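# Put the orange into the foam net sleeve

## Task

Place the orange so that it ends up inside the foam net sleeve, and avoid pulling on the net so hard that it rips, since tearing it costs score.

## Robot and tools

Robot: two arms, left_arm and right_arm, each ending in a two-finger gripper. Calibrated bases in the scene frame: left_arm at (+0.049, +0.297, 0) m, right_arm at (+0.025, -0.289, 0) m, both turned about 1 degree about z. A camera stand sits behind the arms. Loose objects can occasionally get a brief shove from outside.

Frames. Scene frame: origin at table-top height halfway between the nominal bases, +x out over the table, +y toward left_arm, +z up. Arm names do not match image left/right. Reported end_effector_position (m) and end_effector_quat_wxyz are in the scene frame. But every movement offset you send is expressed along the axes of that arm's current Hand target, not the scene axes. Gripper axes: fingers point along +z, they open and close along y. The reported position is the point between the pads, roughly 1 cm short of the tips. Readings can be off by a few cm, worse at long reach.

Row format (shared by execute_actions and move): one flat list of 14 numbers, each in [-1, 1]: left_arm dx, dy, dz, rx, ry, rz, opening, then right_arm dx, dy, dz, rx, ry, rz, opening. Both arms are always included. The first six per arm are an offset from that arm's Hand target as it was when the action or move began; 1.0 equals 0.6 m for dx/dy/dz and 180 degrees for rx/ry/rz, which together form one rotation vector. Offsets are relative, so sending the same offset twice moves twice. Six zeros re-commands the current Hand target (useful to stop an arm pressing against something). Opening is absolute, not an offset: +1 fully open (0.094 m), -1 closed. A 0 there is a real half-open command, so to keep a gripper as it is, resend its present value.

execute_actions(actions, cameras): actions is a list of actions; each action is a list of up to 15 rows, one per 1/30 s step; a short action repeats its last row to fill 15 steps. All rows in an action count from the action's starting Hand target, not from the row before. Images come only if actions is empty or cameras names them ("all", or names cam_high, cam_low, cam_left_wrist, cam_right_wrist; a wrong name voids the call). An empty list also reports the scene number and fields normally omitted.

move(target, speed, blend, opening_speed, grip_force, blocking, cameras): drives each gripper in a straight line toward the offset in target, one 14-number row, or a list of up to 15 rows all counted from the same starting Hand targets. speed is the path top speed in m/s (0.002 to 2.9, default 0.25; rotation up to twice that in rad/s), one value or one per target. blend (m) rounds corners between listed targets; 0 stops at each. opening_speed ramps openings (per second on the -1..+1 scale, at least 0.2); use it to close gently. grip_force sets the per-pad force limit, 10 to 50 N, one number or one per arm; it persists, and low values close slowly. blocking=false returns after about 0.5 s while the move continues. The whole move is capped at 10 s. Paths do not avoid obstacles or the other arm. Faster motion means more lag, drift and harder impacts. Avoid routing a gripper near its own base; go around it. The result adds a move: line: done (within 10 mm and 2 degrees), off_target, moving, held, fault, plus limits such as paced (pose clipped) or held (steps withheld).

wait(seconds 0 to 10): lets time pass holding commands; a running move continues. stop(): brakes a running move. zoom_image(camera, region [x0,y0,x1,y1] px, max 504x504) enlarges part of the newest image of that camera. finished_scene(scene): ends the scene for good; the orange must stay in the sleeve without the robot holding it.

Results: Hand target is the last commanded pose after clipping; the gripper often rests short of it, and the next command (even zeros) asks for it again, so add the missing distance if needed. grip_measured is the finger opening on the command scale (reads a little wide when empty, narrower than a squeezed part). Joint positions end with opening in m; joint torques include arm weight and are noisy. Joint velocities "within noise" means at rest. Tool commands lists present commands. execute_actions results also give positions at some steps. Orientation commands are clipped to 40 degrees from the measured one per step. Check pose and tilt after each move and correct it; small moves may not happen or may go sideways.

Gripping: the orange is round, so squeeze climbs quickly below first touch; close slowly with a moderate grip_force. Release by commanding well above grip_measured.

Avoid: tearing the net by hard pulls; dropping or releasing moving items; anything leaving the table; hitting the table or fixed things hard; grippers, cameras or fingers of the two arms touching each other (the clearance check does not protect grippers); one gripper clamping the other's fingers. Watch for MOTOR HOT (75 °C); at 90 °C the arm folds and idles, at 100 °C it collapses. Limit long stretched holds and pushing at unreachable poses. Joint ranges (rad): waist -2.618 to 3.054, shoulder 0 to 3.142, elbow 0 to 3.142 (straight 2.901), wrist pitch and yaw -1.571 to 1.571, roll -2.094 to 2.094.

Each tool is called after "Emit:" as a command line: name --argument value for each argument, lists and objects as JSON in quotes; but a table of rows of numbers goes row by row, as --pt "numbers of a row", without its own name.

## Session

Emit:
execute_actions --actions '[]'

Scene clock: 0.00 s.
left_arm: end_effector_position=(+0.3271, +0.0129, +0.0821) grip_measured=-0.975 end_effector_quat_wxyz=(+0.277, +0.071, +0.764, -0.578) | right_arm: end_effector_position=(+0.3218, -0.0856, +0.0870) grip_measured=-0.962 end_effector_quat_wxyz=(-0.644, +0.698, -0.309, -0.049)
Joint positions: left_arm=[-0.494 1.852 0.388 1.233 0.688 -0.883 0.001] | right_arm=[0.192 1.777 0.367 1.082 -1.031 -1.362 0.002]
Joint velocities: within noise
Joint torques (N m): no reading
Heat: left arm: 31 °C; right arm: 30 °C.
Hand target: left_arm +0.3316, +0.0134, +0.0880; +0.287, +0.072, +0.760, -0.579 | right_arm +0.3258, -0.0866, +0.0945; -0.650, +0.695, -0.303, -0.041
Tool commands: left_gripper/opening=-1.0 right_gripper/opening=-1.0
camera_calibration:
cam_left_wrist: T_world_to_cam=[[-0.442495, -0.348307, 0.826366, 0.0819352], [-0.885114, 0.317728, -0.340033, 0.338918], [-0.144124, -0.881891, -0.448885, 0.224159], [0, 0, 0, 1]] pos_world=[0.368543, 0.118538, 0.148156]
cam_right_wrist: T_world_to_cam=[[0.507576, 0.0173159, 0.861433, -0.237496], [0.548353, -0.777671, -0.30747, -0.186319], [0.664587, 0.628433, -0.404222, 0.00493275], [0, 0, 0, 1]] pos_world=[0.219438, -0.143883, 0.149294]

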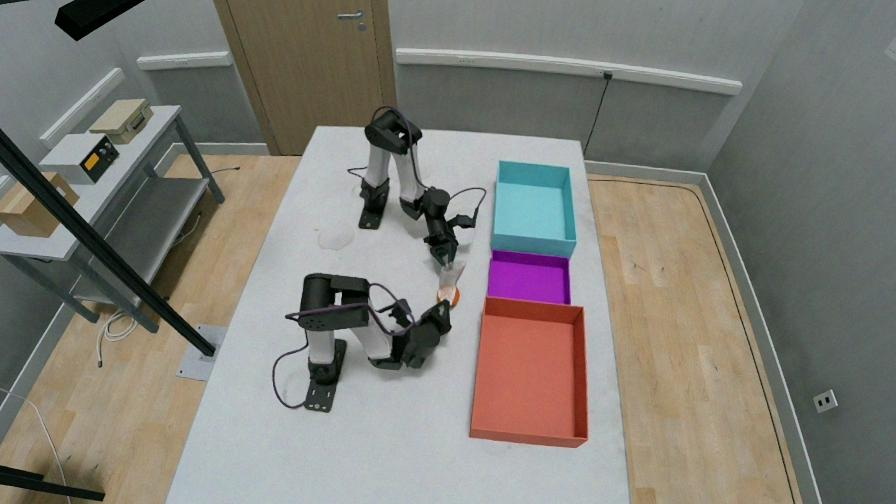

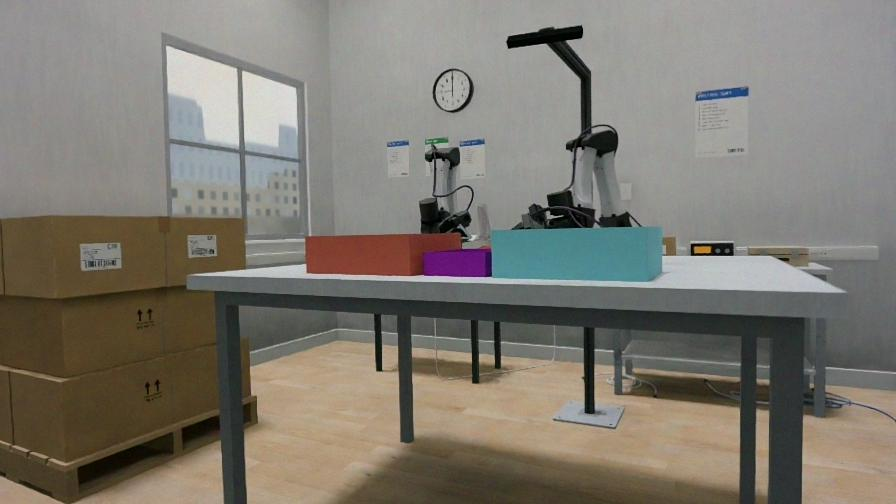

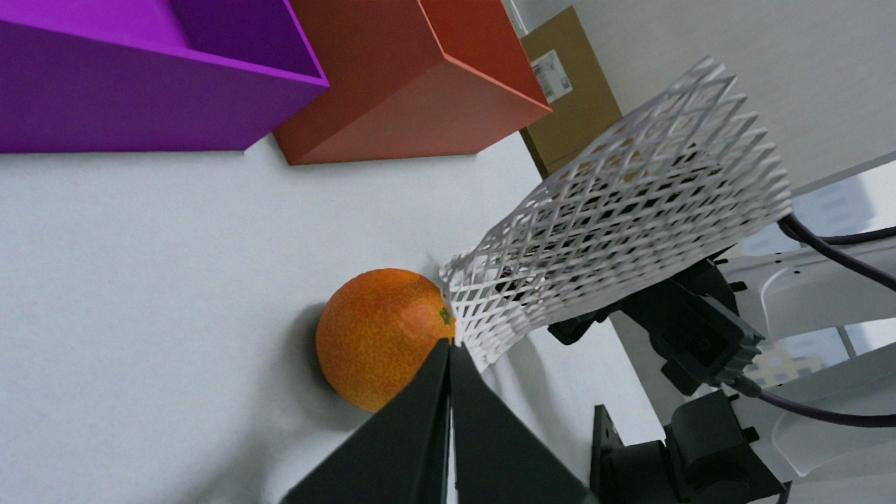

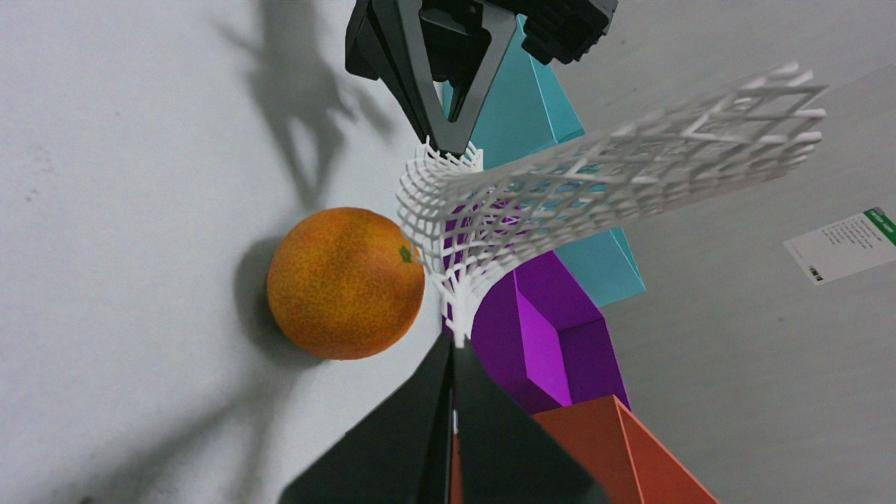

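Emit:
zoom_image --camera "cam_high" --region '[380, 210, 520, 350]'

Scaled by 3.600.

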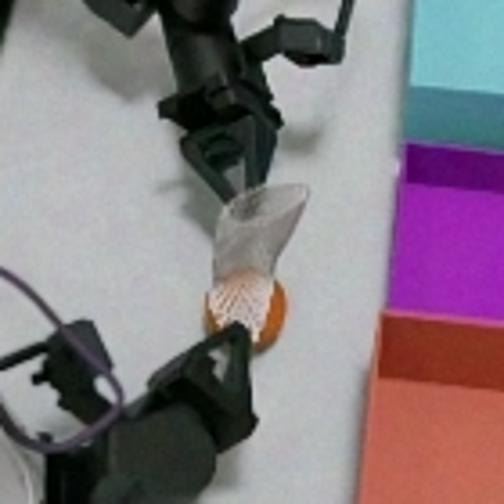

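Emit:
move --target '[-0.0023,-0.0193,0.0045,-0.0938,0.0376,0.1041,-1,-0.0107,-0.0083,0.014,-0.0826,0.06,-0.1034,-1]' --speed 0.15 --cameras '["cam_high","cam_left_wrist","cam_right_wrist"]'

Emit:
zoom_image --camera "cam_high" --region '[380, 210, 520, 350]'

Scene clock: 28.13 s.
left_arm: end_effector_position=(+0.3225, +0.0098, +0.0825) grip_measured=-0.975 end_effector_quat_wxyz=(+0.323, +0.178, +0.836, -0.406) | right_arm: end_effector_position=(+0.3185, -0.0771, +0.0875) grip_measured=-0.962 end_effector_quat_wxyz=(-0.520, +0.814, -0.246, +0.074)
Joint positions: left_arm=[-0.609 1.531 0.513 0.487 0.421 -0.454 0.001] | right_arm=[0.321 1.453 0.494 0.32 -0.723 -1.877 0.002]
Joint torques (N m): left_arm=[-0.53 -8.47 7.9 1.42 -0.2 0.24] | right_arm=[-0.03 -6.38 8.27 1.21 0 -0.11]
Heat: left arm: 34 °C; right arm: 33 °C.
Hand target: left_arm +0.3286, +0.0075, +0.0980; +0.340, +0.185, +0.830, -0.402 | right_arm +0.3258, -0.0766, +0.1005; -0.522, +0.814, -0.238, +0.091
Off the commanded pose: left_arm 0.017 m, 2 deg | right_arm 0.015 m, 2 deg.
move: off_target (left_arm, right_arm)
camera_calibration:
cam_left_wrist: T_world_to_cam=[[-0.569777, -0.624384, 0.534321, 0.146313], [-0.82099, 0.461334, -0.336373, 0.313567], [-0.0364744, -0.630329, -0.77547, 0.210667], [0, 0, 0, 1]] pos_world=[0.348485, 0.0794864, 0.190663]
cam_right_wrist: T_world_to_cam=[[0.337508, 0.371149, 0.865065, -0.155249], [0.578092, -0.806997, 0.120691, -0.226874], [0.742899, 0.459353, -0.486926, -0.0287327], [0, 0, 0, 1]] pos_world=[0.204897, -0.112267, 0.147691]
Images, in order (width x height): cam_high 896x504, cam_left_wrist 896x504, cam_right_wrist 896x504.

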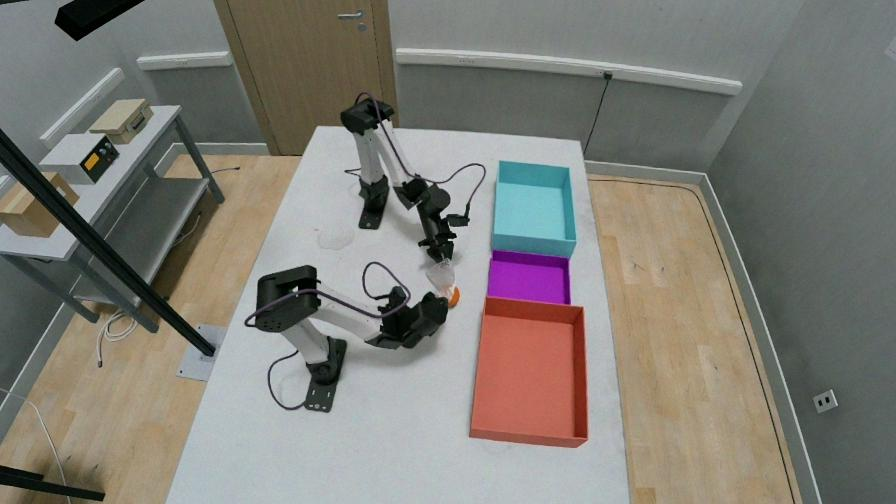

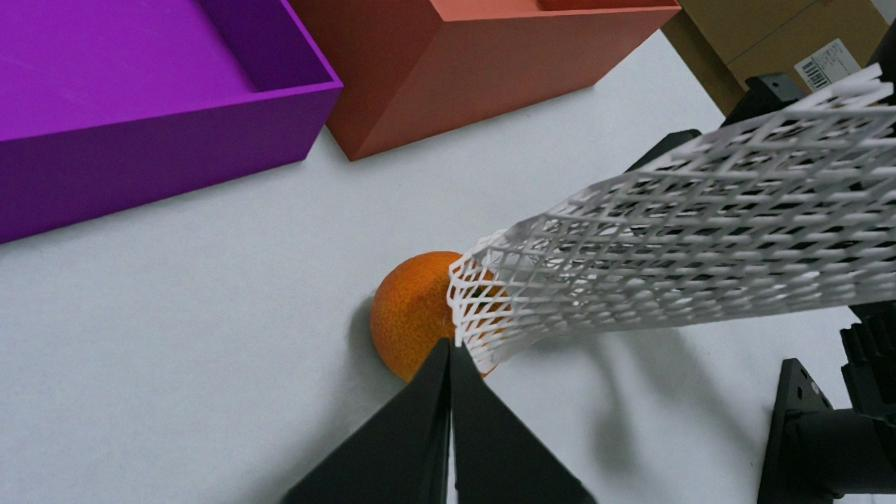

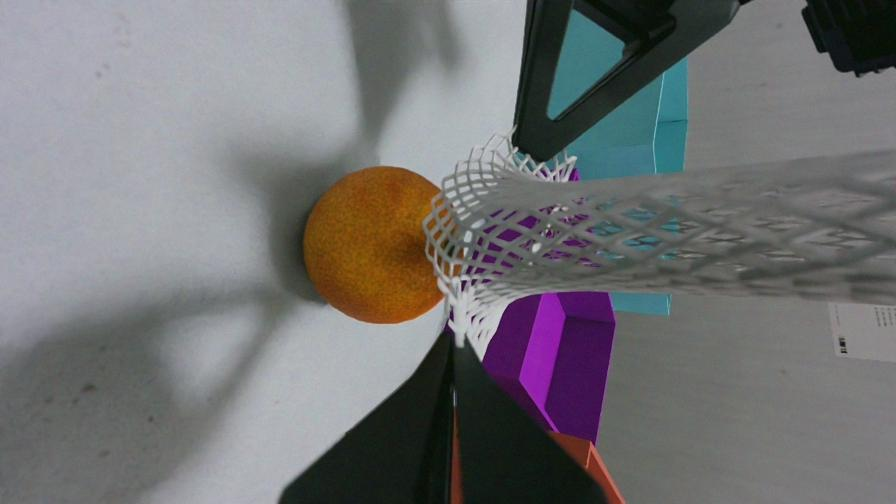

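Scaled by 3.600.

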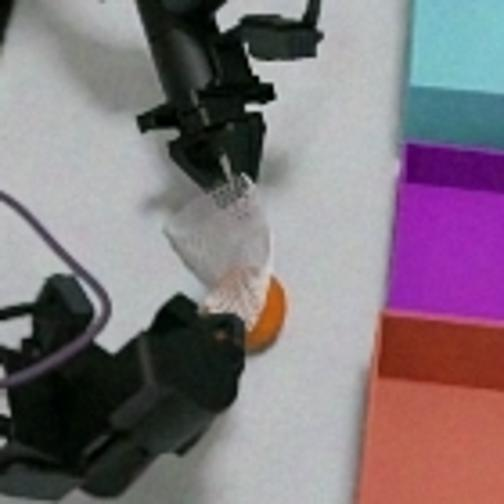

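Emit:
move --target '[0.0417,0.0358,0.0282,0,0,0,-1,0.0127,0.0588,0.0367,0,0,0,-1]' --speed 0.07 --cameras '["cam_high","cam_left_wrist","cam_right_wrist"]'

Emit:
zoom_image --camera "cam_high" --region '[380, 210, 520, 350]'

Scene clock: 41.17 s.
left_arm: end_effector_position=(+0.3275, +0.0062, +0.0632) grip_measured=-0.975 end_effector_quat_wxyz=(+0.329, +0.181, +0.832, -0.408) | right_arm: end_effector_position=(+0.3276, -0.0743, +0.0577) grip_measured=-0.963 end_effector_quat_wxyz=(-0.521, +0.815, -0.243, +0.077)
Joint positions: left_arm=[-0.609 1.64 0.493 0.63 0.421 -0.449 0.001] | right_arm=[0.321 1.616 0.473 0.507 -0.723 -1.882 0.002]
Joint torques (N m): left_arm=[0.06 -4.93 4.36 2.05 -0.16 0.24] | right_arm=[0.54 -4.42 3.89 1.72 -0.03 -0.11]
Heat: left arm: 35 °C; right arm: 34 °C.
Hand target: left_arm +0.3305, +0.0080, +0.0610; +0.340, +0.185, +0.830, -0.402 | right_arm +0.3308, -0.0745, +0.0586; -0.522, +0.814, -0.238, +0.091
Off the commanded pose: left_arm 0.004 m, 1 deg | right_arm 0.003 m, 2 deg.
move: done
camera_calibration:
cam_left_wrist: T_world_to_cam=[[-0.578956, -0.619822, 0.529745, 0.16053], [-0.814933, 0.460864, -0.351408, 0.311756], [-0.0263299, -0.635157, -0.771934, 0.190117], [0, 0, 0, 1]] pos_world=[0.352006, 0.0765765, 0.171271]
cam_right_wrist: T_world_to_cam=[[0.330917, 0.37256, 0.867002, -0.131436], [0.578946, -0.80569, 0.125241, -0.226718], [0.745195, 0.460503, -0.482308, -0.0523911], [0, 0, 0, 1]] pos_world=[0.213793, -0.10957, 0.117081]
Images, in order (width x height): cam_high 896x504, cam_left_wrist 896x504, cam_right_wrist 896x504.

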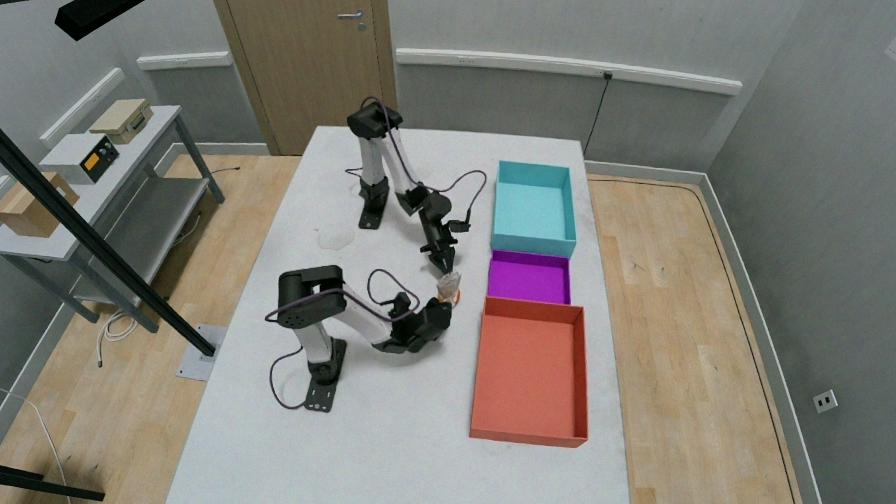

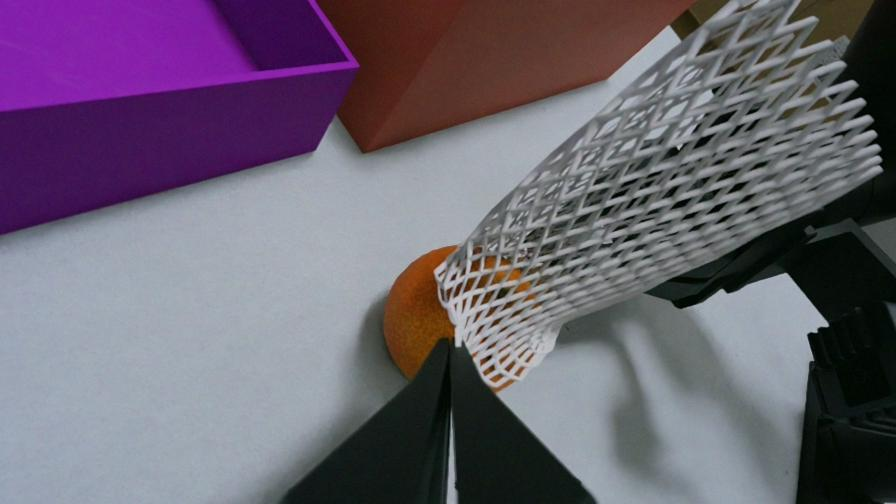

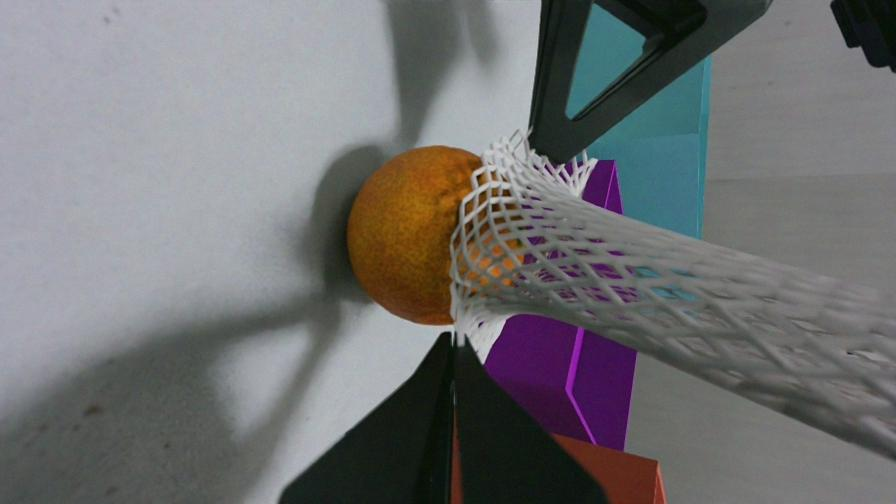

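Scaled by 3.600.

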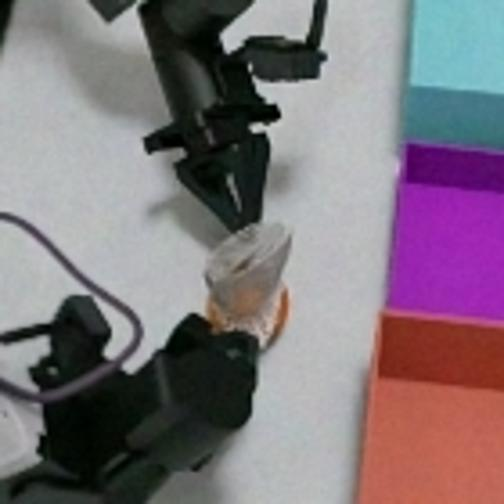

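Emit:
move --target '[0.0432,0.0387,0.0188,0,0,0,-1,0.0037,0.0465,0.026,0,0,0,-1]' --speed 0.06 --cameras '["cam_high","cam_left_wrist","cam_right_wrist"]'

Emit:
zoom_image --camera "cam_high" --region '[380, 210, 520, 350]'

Scene clock: 52.27 s.
left_arm: end_effector_position=(+0.3294, +0.0092, +0.0319) grip_measured=-0.976 end_effector_quat_wxyz=(+0.339, +0.182, +0.827, -0.409) | right_arm: end_effector_position=(+0.3317, -0.0746, +0.0285) grip_measured=-0.964 end_effector_quat_wxyz=(-0.524, +0.812, -0.241, +0.087)
Joint positions: left_arm=[-0.599 1.806 0.444 0.863 0.426 -0.442 0.001] | right_arm=[0.319 1.777 0.437 0.723 -0.715 -1.882 0.002]
Joint torques (N m): left_arm=[0.77 -4.97 3.28 1.9 -0.07 0.24] | right_arm=[0.51 -4.96 3.08 1.62 0.05 -0.02]
Heat: left arm: 35 °C; right arm: 33 °C.
Hand target: left_arm +0.3305, +0.0140, +0.0249; +0.340, +0.185, +0.830, -0.402 | right_arm +0.3307, -0.0725, +0.0266; -0.522, +0.814, -0.238, +0.091
Off the commanded pose: left_arm 0.009 m, 1 deg | right_arm 0.003 m, 1 deg.
move: done
camera_calibration:
cam_left_wrist: T_world_to_cam=[[-0.58729, -0.616806, 0.524062, 0.182891], [-0.809326, 0.454724, -0.371775, 0.29984], [-0.00899078, -0.642477, -0.766252, 0.16203], [0, 0, 0, 1]] pos_world=[0.351535, 0.0805645, 0.139783]
cam_right_wrist: T_world_to_cam=[[0.316119, 0.368617, 0.87418, -0.10294], [0.570032, -0.81036, 0.135572, -0.223389], [0.758375, 0.455453, -0.466294, -0.0744794], [0, 0, 0, 1]] pos_world=[0.216363, -0.109158, 0.085544]
Images, in order (width x height): cam_high 896x504, cam_left_wrist 896x504, cam_right_wrist 896x504.

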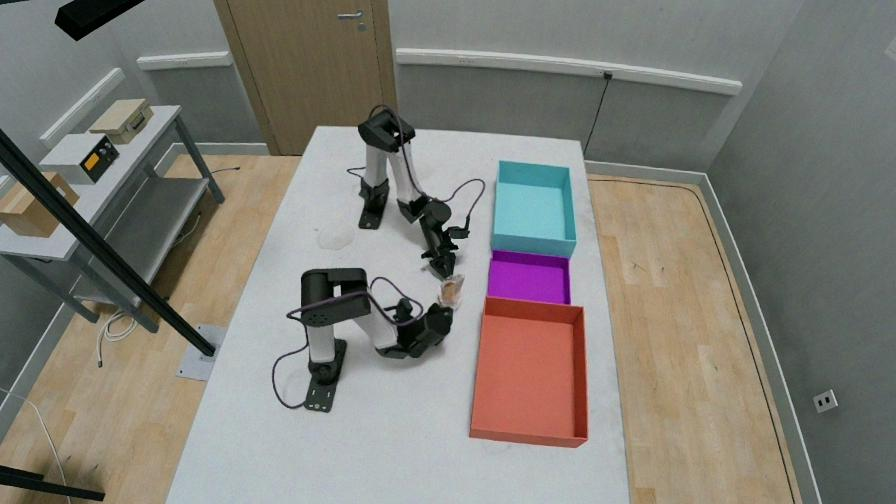

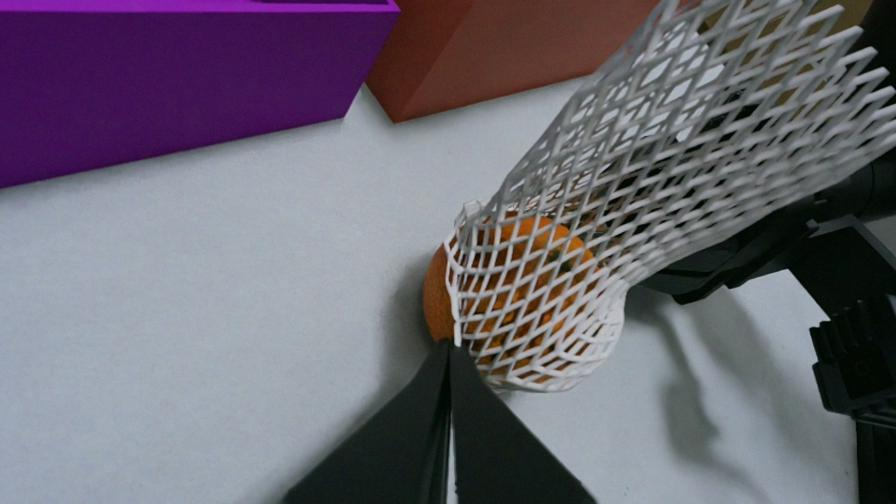

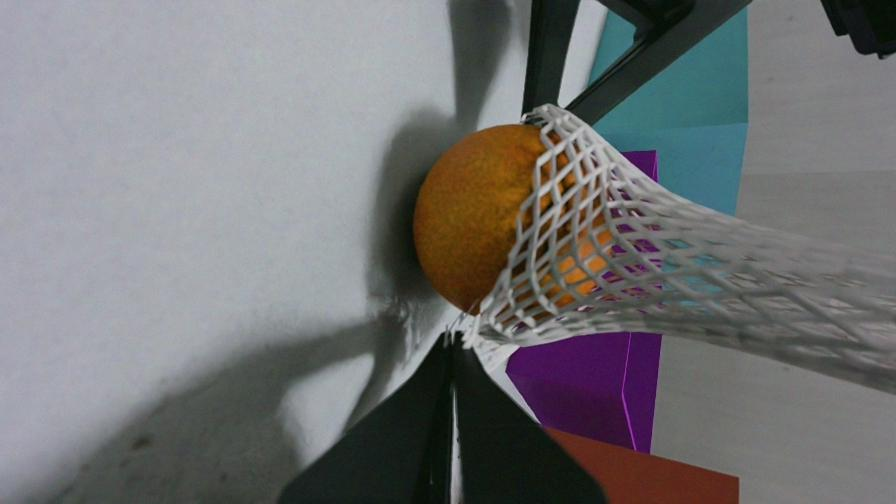

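Scaled by 3.600.

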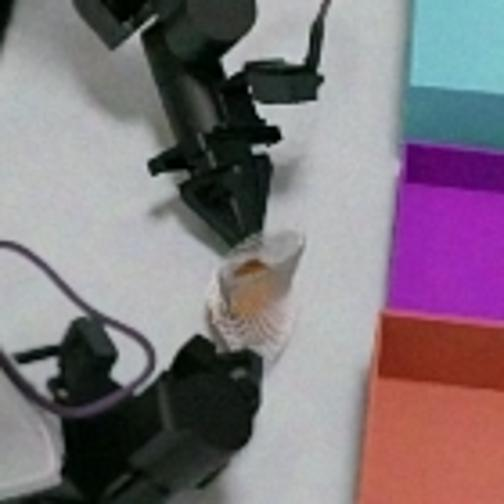

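Emit:
move --target '[0.0237,0.0107,0.009,-0.0023,-0.041,0.053,-1,-0.0035,0.0228,0.0075,0.032,0.023,-0.054,-1]' --speed 0.06 --cameras '["cam_high","cam_left_wrist","cam_right_wrist"]'

Emit:
zoom_image --camera "cam_high" --region '[380, 210, 520, 350]'

Scene clock: 61.57 s.
left_arm: end_effector_position=(+0.3275, +0.0091, +0.0269) grip_measured=-0.978 end_effector_quat_wxyz=(+0.438, +0.228, +0.772, -0.400) | right_arm: end_effector_position=(+0.3296, -0.0710, +0.0296) grip_measured=-0.964 end_effector_quat_wxyz=(-0.566, +0.786, -0.171, +0.180)
Joint positions: left_arm=[-0.628 2.019 0.354 1.343 0.361 -0.336 0.001] | right_arm=[0.342 1.962 0.327 1.245 -0.685 -1.92 0.002]
Joint torques (N m): left_arm=[-0.62 -4.46 1.94 1.64 -0.3 0.18] | right_arm=[0.79 -3.69 1.61 1.32 0.29 -0.13]
Heat: left arm: 34 °C; right arm: 33 °C.
Hand target: left_arm +0.3265, +0.0141, +0.0089; +0.425, +0.226, +0.789, -0.381 | right_arm +0.3267, -0.0725, +0.0126; -0.544, +0.800, -0.182, +0.176
Off the commanded pose: left_arm 0.019 m, 3 deg | right_arm 0.017 m, 3 deg.
move: off_target (left_arm, right_arm)
camera_calibration:
cam_left_wrist: T_world_to_cam=[[-0.704129, -0.594892, 0.387692, 0.226143], [-0.690102, 0.444747, -0.570929, 0.262824], [0.167216, -0.669555, -0.723695, 0.0995748], [0, 0, 0, 1]] pos_world=[0.323959, 0.0843118, 0.134441]
cam_right_wrist: T_world_to_cam=[[0.0842547, 0.335736, 0.93818, -0.032381], [0.530595, -0.812061, 0.242952, -0.209645], [0.843428, 0.477324, -0.24656, -0.106991], [0, 0, 0, 1]] pos_world=[0.204204, -0.108303, 0.0549332]
Images, in order (width x height): cam_high 896x504, cam_left_wrist 896x504, cam_right_wrist 896x504.

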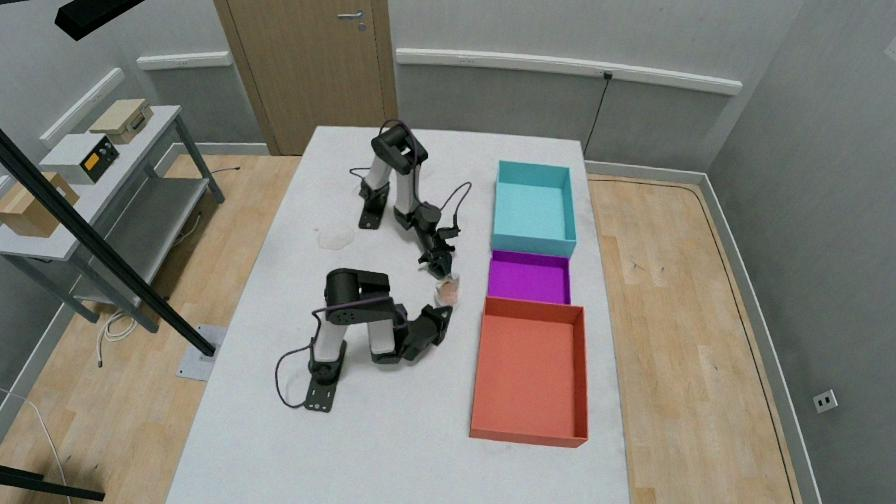

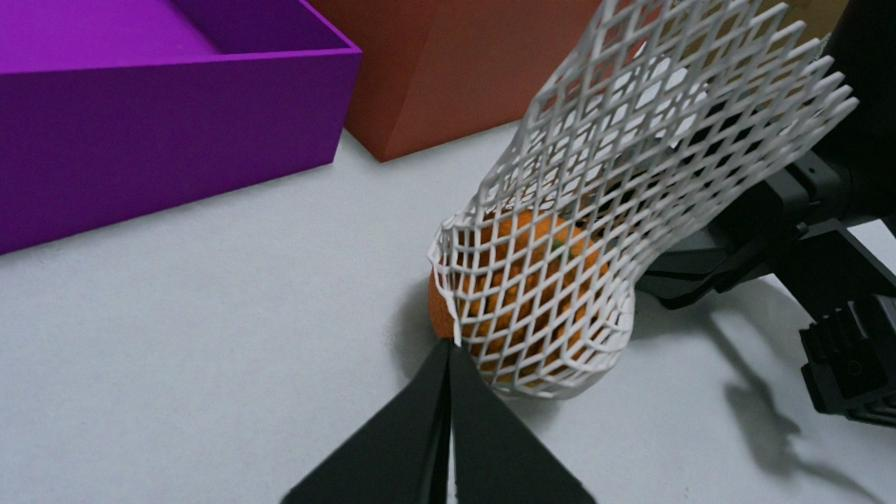

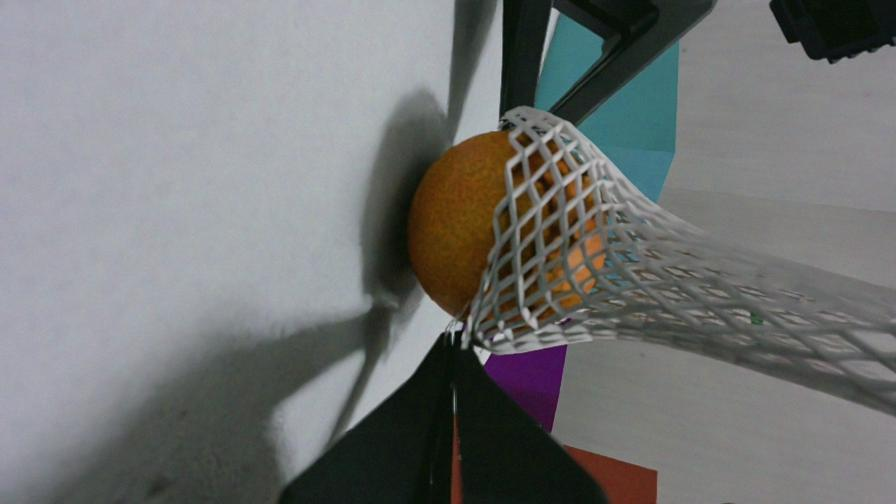

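Scaled by 3.600.

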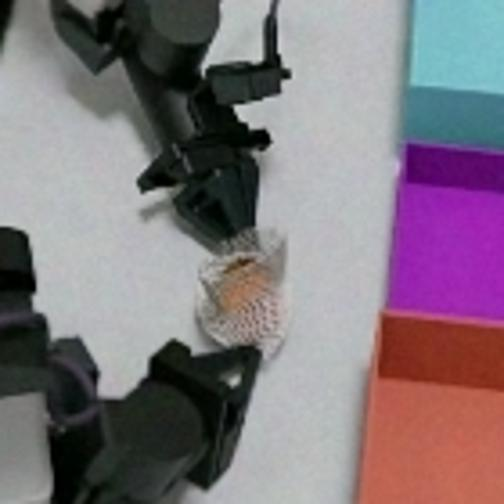

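Emit:
move --target '[0.008,-0.0102,-0.0075,-0.0018,-0.028,0.044,-1,-0.0131,0.0015,-0.0072,0.027,0.019,-0.045,-1]' --speed 0.06 --cameras '["cam_high","cam_left_wrist","cam_right_wrist"]'

Scene clock: 71.10 s.
left_arm: end_effector_position=(+0.3234, +0.0096, +0.0276) grip_measured=-0.978 end_effector_quat_wxyz=(+0.500, +0.262, +0.739, -0.366) | right_arm: end_effector_position=(+0.3251, -0.0718, +0.0421) grip_measured=-0.964 end_effector_quat_wxyz=(-0.588, +0.759, -0.129, +0.248)
Joint positions: left_arm=[-0.669 2.126 0.319 1.566 0.276 -0.224 0.001] | right_arm=[0.358 2.082 0.267 1.581 -0.65 -1.945 0.002]
Joint torques (N m): left_arm=[-0.69 -3.84 0.38 1.8 -0.24 0.1] | right_arm=[1.57 -0.1 -0.34 1.6 0.39 -0.57]
Heat: left arm: 34 °C; right arm: 33 °C.
Hand target: left_arm +0.3175, +0.0141, +0.0089; +0.485, +0.261, +0.754, -0.358 | right_arm +0.3177, -0.0725, +0.0126; -0.558, +0.781, -0.134, +0.245
Off the commanded pose: left_arm 0.020 m, 3 deg | right_arm 0.030 m, 4 deg.
joint read past its limit (left arm) — joint 4 (wrist pitch), upper limit.
joint read past its limit (right arm) — joint 4 (wrist pitch), upper limit.
joint sent to its limit (left arm) — joint 4 (wrist pitch), upper limit. The joint targets are off in position, not in orientation.
joint sent to its limit (right arm) — joint 4 (wrist pitch), upper limit. The joint targets are off in position, not in orientation.
move: off_target (left_arm, right_arm)
camera_calibration:
cam_left_wrist: T_world_to_cam=[[-0.750791, -0.612104, 0.248279, 0.242344], [-0.590995, 0.454606, -0.666377, 0.230804], [0.295022, -0.647041, -0.703065, 0.0589457], [0, 0, 0, 1]] pos_world=[0.300964, 0.0815548, 0.135076]
cam_right_wrist: T_world_to_cam=[[-0.0742021, 0.308944, 0.948181, 0.00571528], [0.473119, -0.826081, 0.306185, -0.19598], [0.877868, 0.471322, -0.0848702, -0.118125], [0, 0, 0, 1]] pos_world=[0.196844, -0.107986, 0.0445618]
Images, in order (width x height): cam_high 896x504, cam_left_wrist 896x504, cam_right_wrist 896x504.

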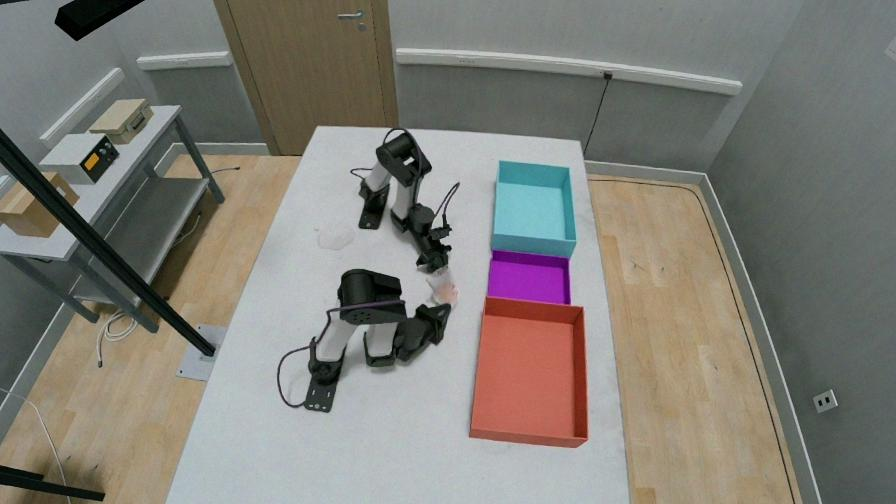

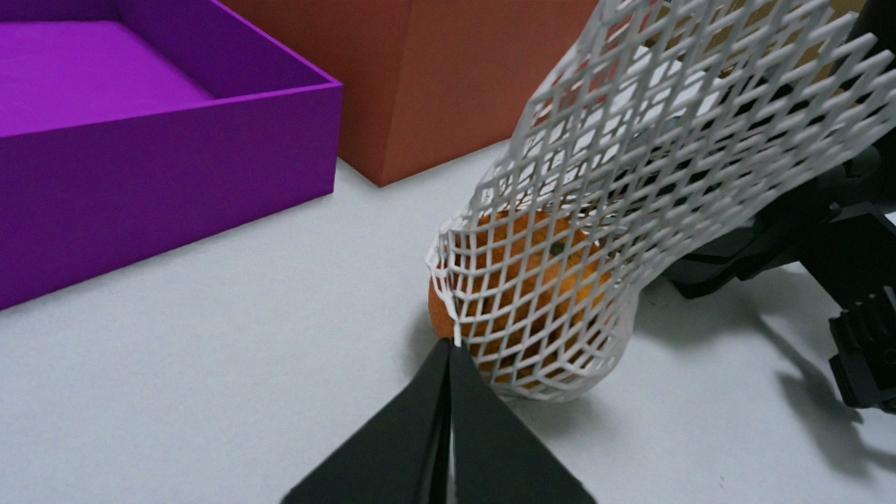

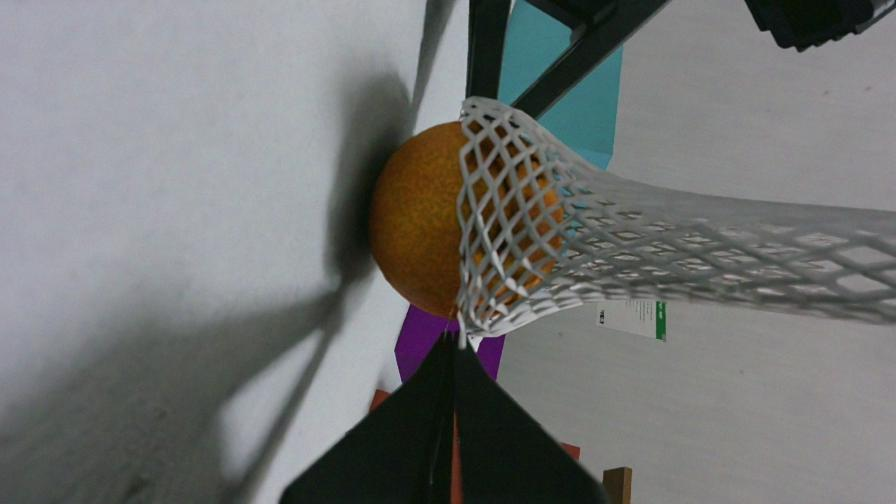

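Emit:
move --target '[0.0003,-0.0142,-0.0108,-0.0248,0.0795,0,-1,-0.0132,-0.0042,-0.0097,-0.0805,-0.02,0,-1]' --speed 0.07 --cameras '["cam_high","cam_left_wrist","cam_right_wrist"]'

Scene clock: 82.50 s.
left_arm: end_effector_position=(+0.3069, +0.0116, +0.0162) grip_measured=-0.979 end_effector_quat_wxyz=(+0.406, +0.280, +0.813, -0.310) | right_arm: end_effector_position=(+0.3071, -0.0709, +0.0178) grip_measured=-0.964 end_effector_quat_wxyz=(-0.473, +0.844, -0.144, +0.207)
Joint positions: left_arm=[-0.72 1.797 0.354 0.932 0.214 -0.202 0.001] | right_arm=[0.445 1.737 0.292 0.887 -0.492 -2.101 0.002]
Joint torques (N m): left_arm=[-0.62 -8.34 4.46 1.12 -0.25 0.2] | right_arm=[0.34 -6.5 4.57 0.97 0.11 -0.14]
Heat: left arm: 34 °C; right arm: 32 °C.
Hand target: left_arm +0.3076, +0.0141, +0.0130; +0.398, +0.285, +0.821, -0.293 | right_arm +0.3077, -0.0725, +0.0146; -0.459, +0.853, -0.146, +0.202
Off the commanded pose: left_arm 0.004 m, 2 deg | right_arm 0.004 m, 2 deg.
joint sent to its limit (right arm) — joint 6 (wrist roll), lower limit. The joint targets are off in position, not in orientation.
move: done
camera_calibration:
cam_left_wrist: T_world_to_cam=[[-0.709, -0.662011, 0.243023, 0.221882], [-0.686786, 0.569929, -0.451116, 0.23705], [0.160138, -0.486746, -0.85874, 0.0990622], [0, 0, 0, 1]] pos_world=[0.304253, 0.0600049, 0.138083]
cam_right_wrist: T_world_to_cam=[[0.066229, 0.54158, 0.838036, 0.00238482], [0.523546, -0.733842, 0.432869, -0.190586], [0.849419, 0.410082, -0.332144, -0.0960298], [0, 0, 0, 1]] pos_world=[0.181192, -0.101771, 0.0486043]
Images, in order (width x height): cam_high 896x504, cam_left_wrist 896x504, cam_right_wrist 896x504.

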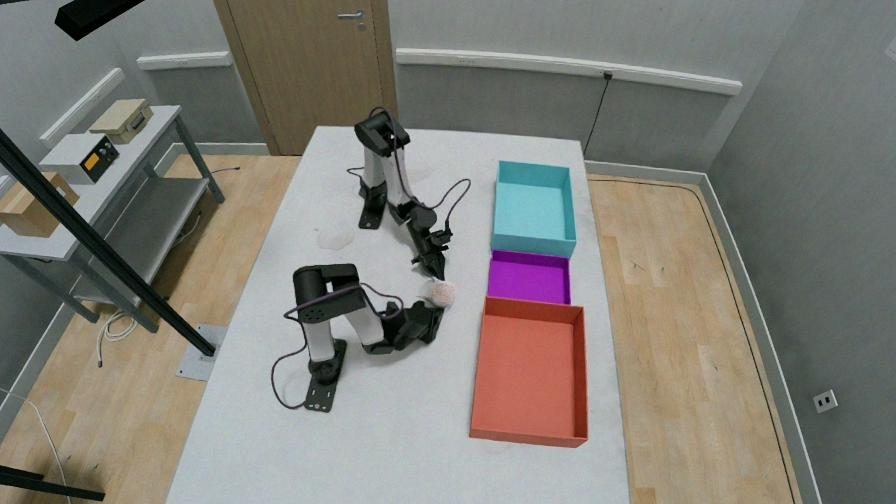

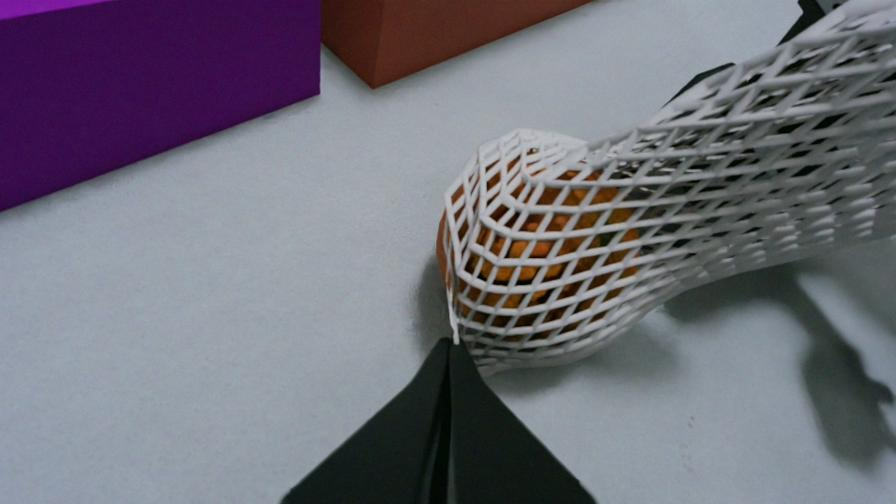

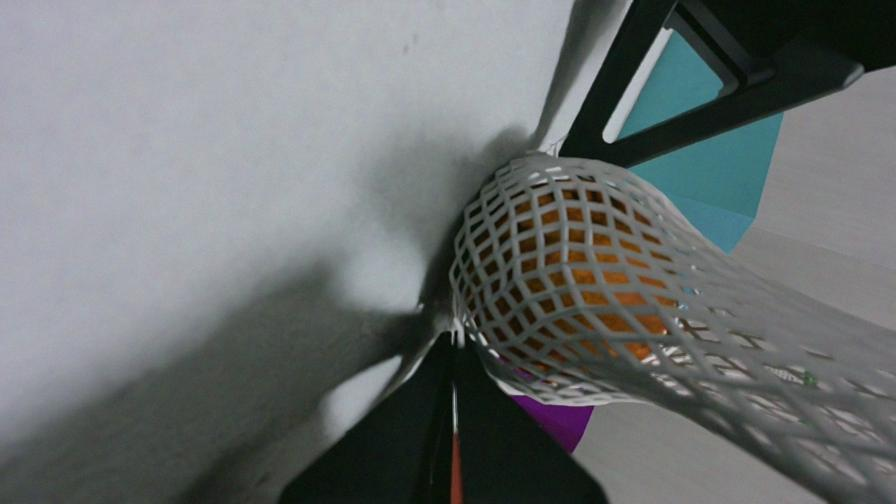

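Emit:
move --pt "-0.0082 -0.0025 -0.0051 0 0 0 -1 0.0021 -0.0084 -0.005 0 0 0 -1" --pt "-0.0082 -0.0025 -0.0051 0 0 0 -0.5 0.0021 -0.0084 -0.005 0 0 0 -0.5" --speed 0.08 --opening_speed 0.5 --cameras '["cam_left_wrist","cam_right_wrist"]'

Scene clock: 90.00 s.
left_arm: end_effector_position=(+0.3037, +0.0177, +0.0107) grip_measured=-0.502 end_effector_quat_wxyz=(+0.390, +0.279, +0.826, -0.296) | right_arm: end_effector_position=(+0.3049, -0.0717, +0.0209) grip_measured=-0.502 end_effector_quat_wxyz=(-0.468, +0.848, -0.147, +0.199)
Joint positions: left_arm=[-0.72 1.763 0.354 0.849 0.2 -0.201 0.023] | right_arm=[0.445 1.689 0.299 0.811 -0.493 -2.101 0.023]
Joint torques (N m): left_arm=[-0.68 -8.38 5.22 1.45 -0.2 0.18] | right_arm=[0.35 -5.5 4.64 1.24 0.04 -0.07]
Heat: left arm: 35 °C; right arm: 33 °C.
Hand target: left_arm +0.3076, +0.0141, +0.0190; +0.398, +0.285, +0.821, -0.293 | right_arm +0.3077, -0.0725, +0.0206; -0.459, +0.853, -0.146, +0.202
Off the commanded pose: left_arm 0.010 m, 1 deg | right_arm 0.003 m, 1 deg.
joint sent to its limit (right arm) — joint 6 (wrist roll), lower limit. The joint targets are off in position, not in orientation.
move: done
camera_calibration:
cam_left_wrist: T_world_to_cam=[[-0.694203, -0.679236, 0.23816, 0.220845], [-0.706238, 0.578897, -0.40756, 0.234123], [0.138959, -0.451127, -0.881575, 0.103945], [0, 0, 0, 1]] pos_world=[0.304214, 0.0613649, 0.134459]
cam_right_wrist: T_world_to_cam=[[0.0821528, 0.548425, 0.832155, -0.00384395], [0.533091, -0.729667, 0.428253, -0.193718], [0.84206, 0.408432, -0.352304, -0.090282], [0, 0, 0, 1]] pos_world=[0.179608, -0.102368, 0.0543524]
Images, in order (width x height): cam_left_wrist 896x504, cam_right_wrist 896x504.

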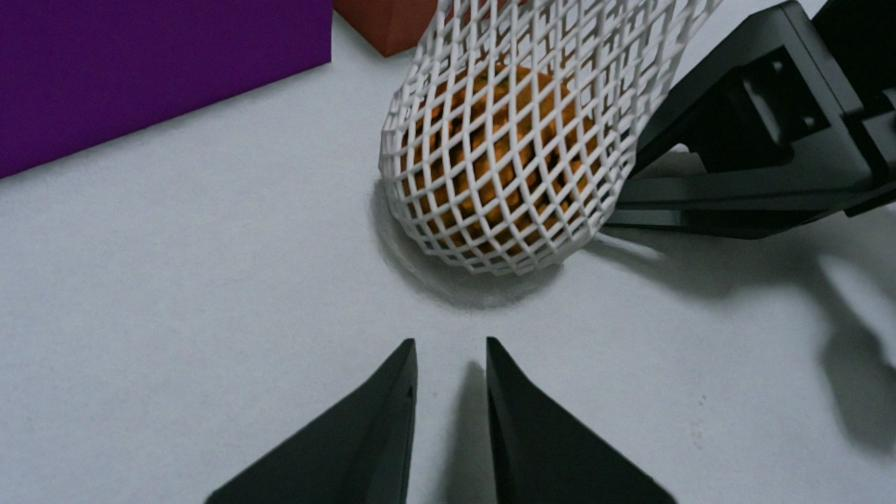

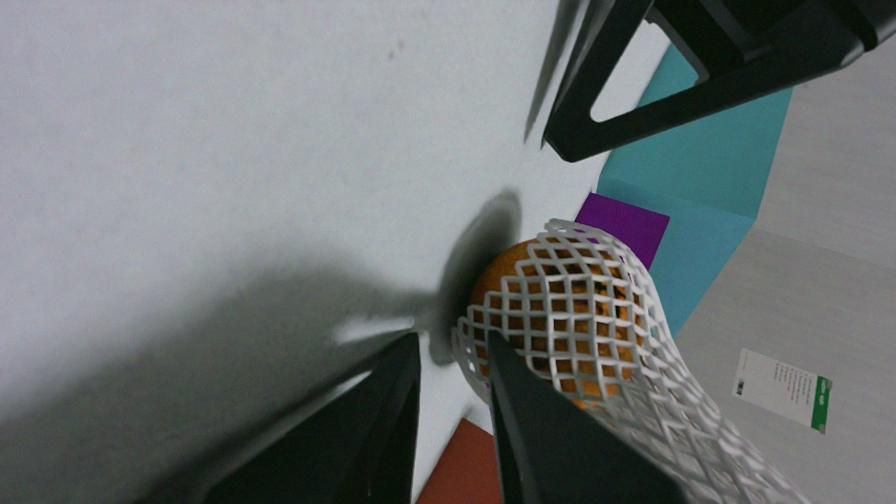

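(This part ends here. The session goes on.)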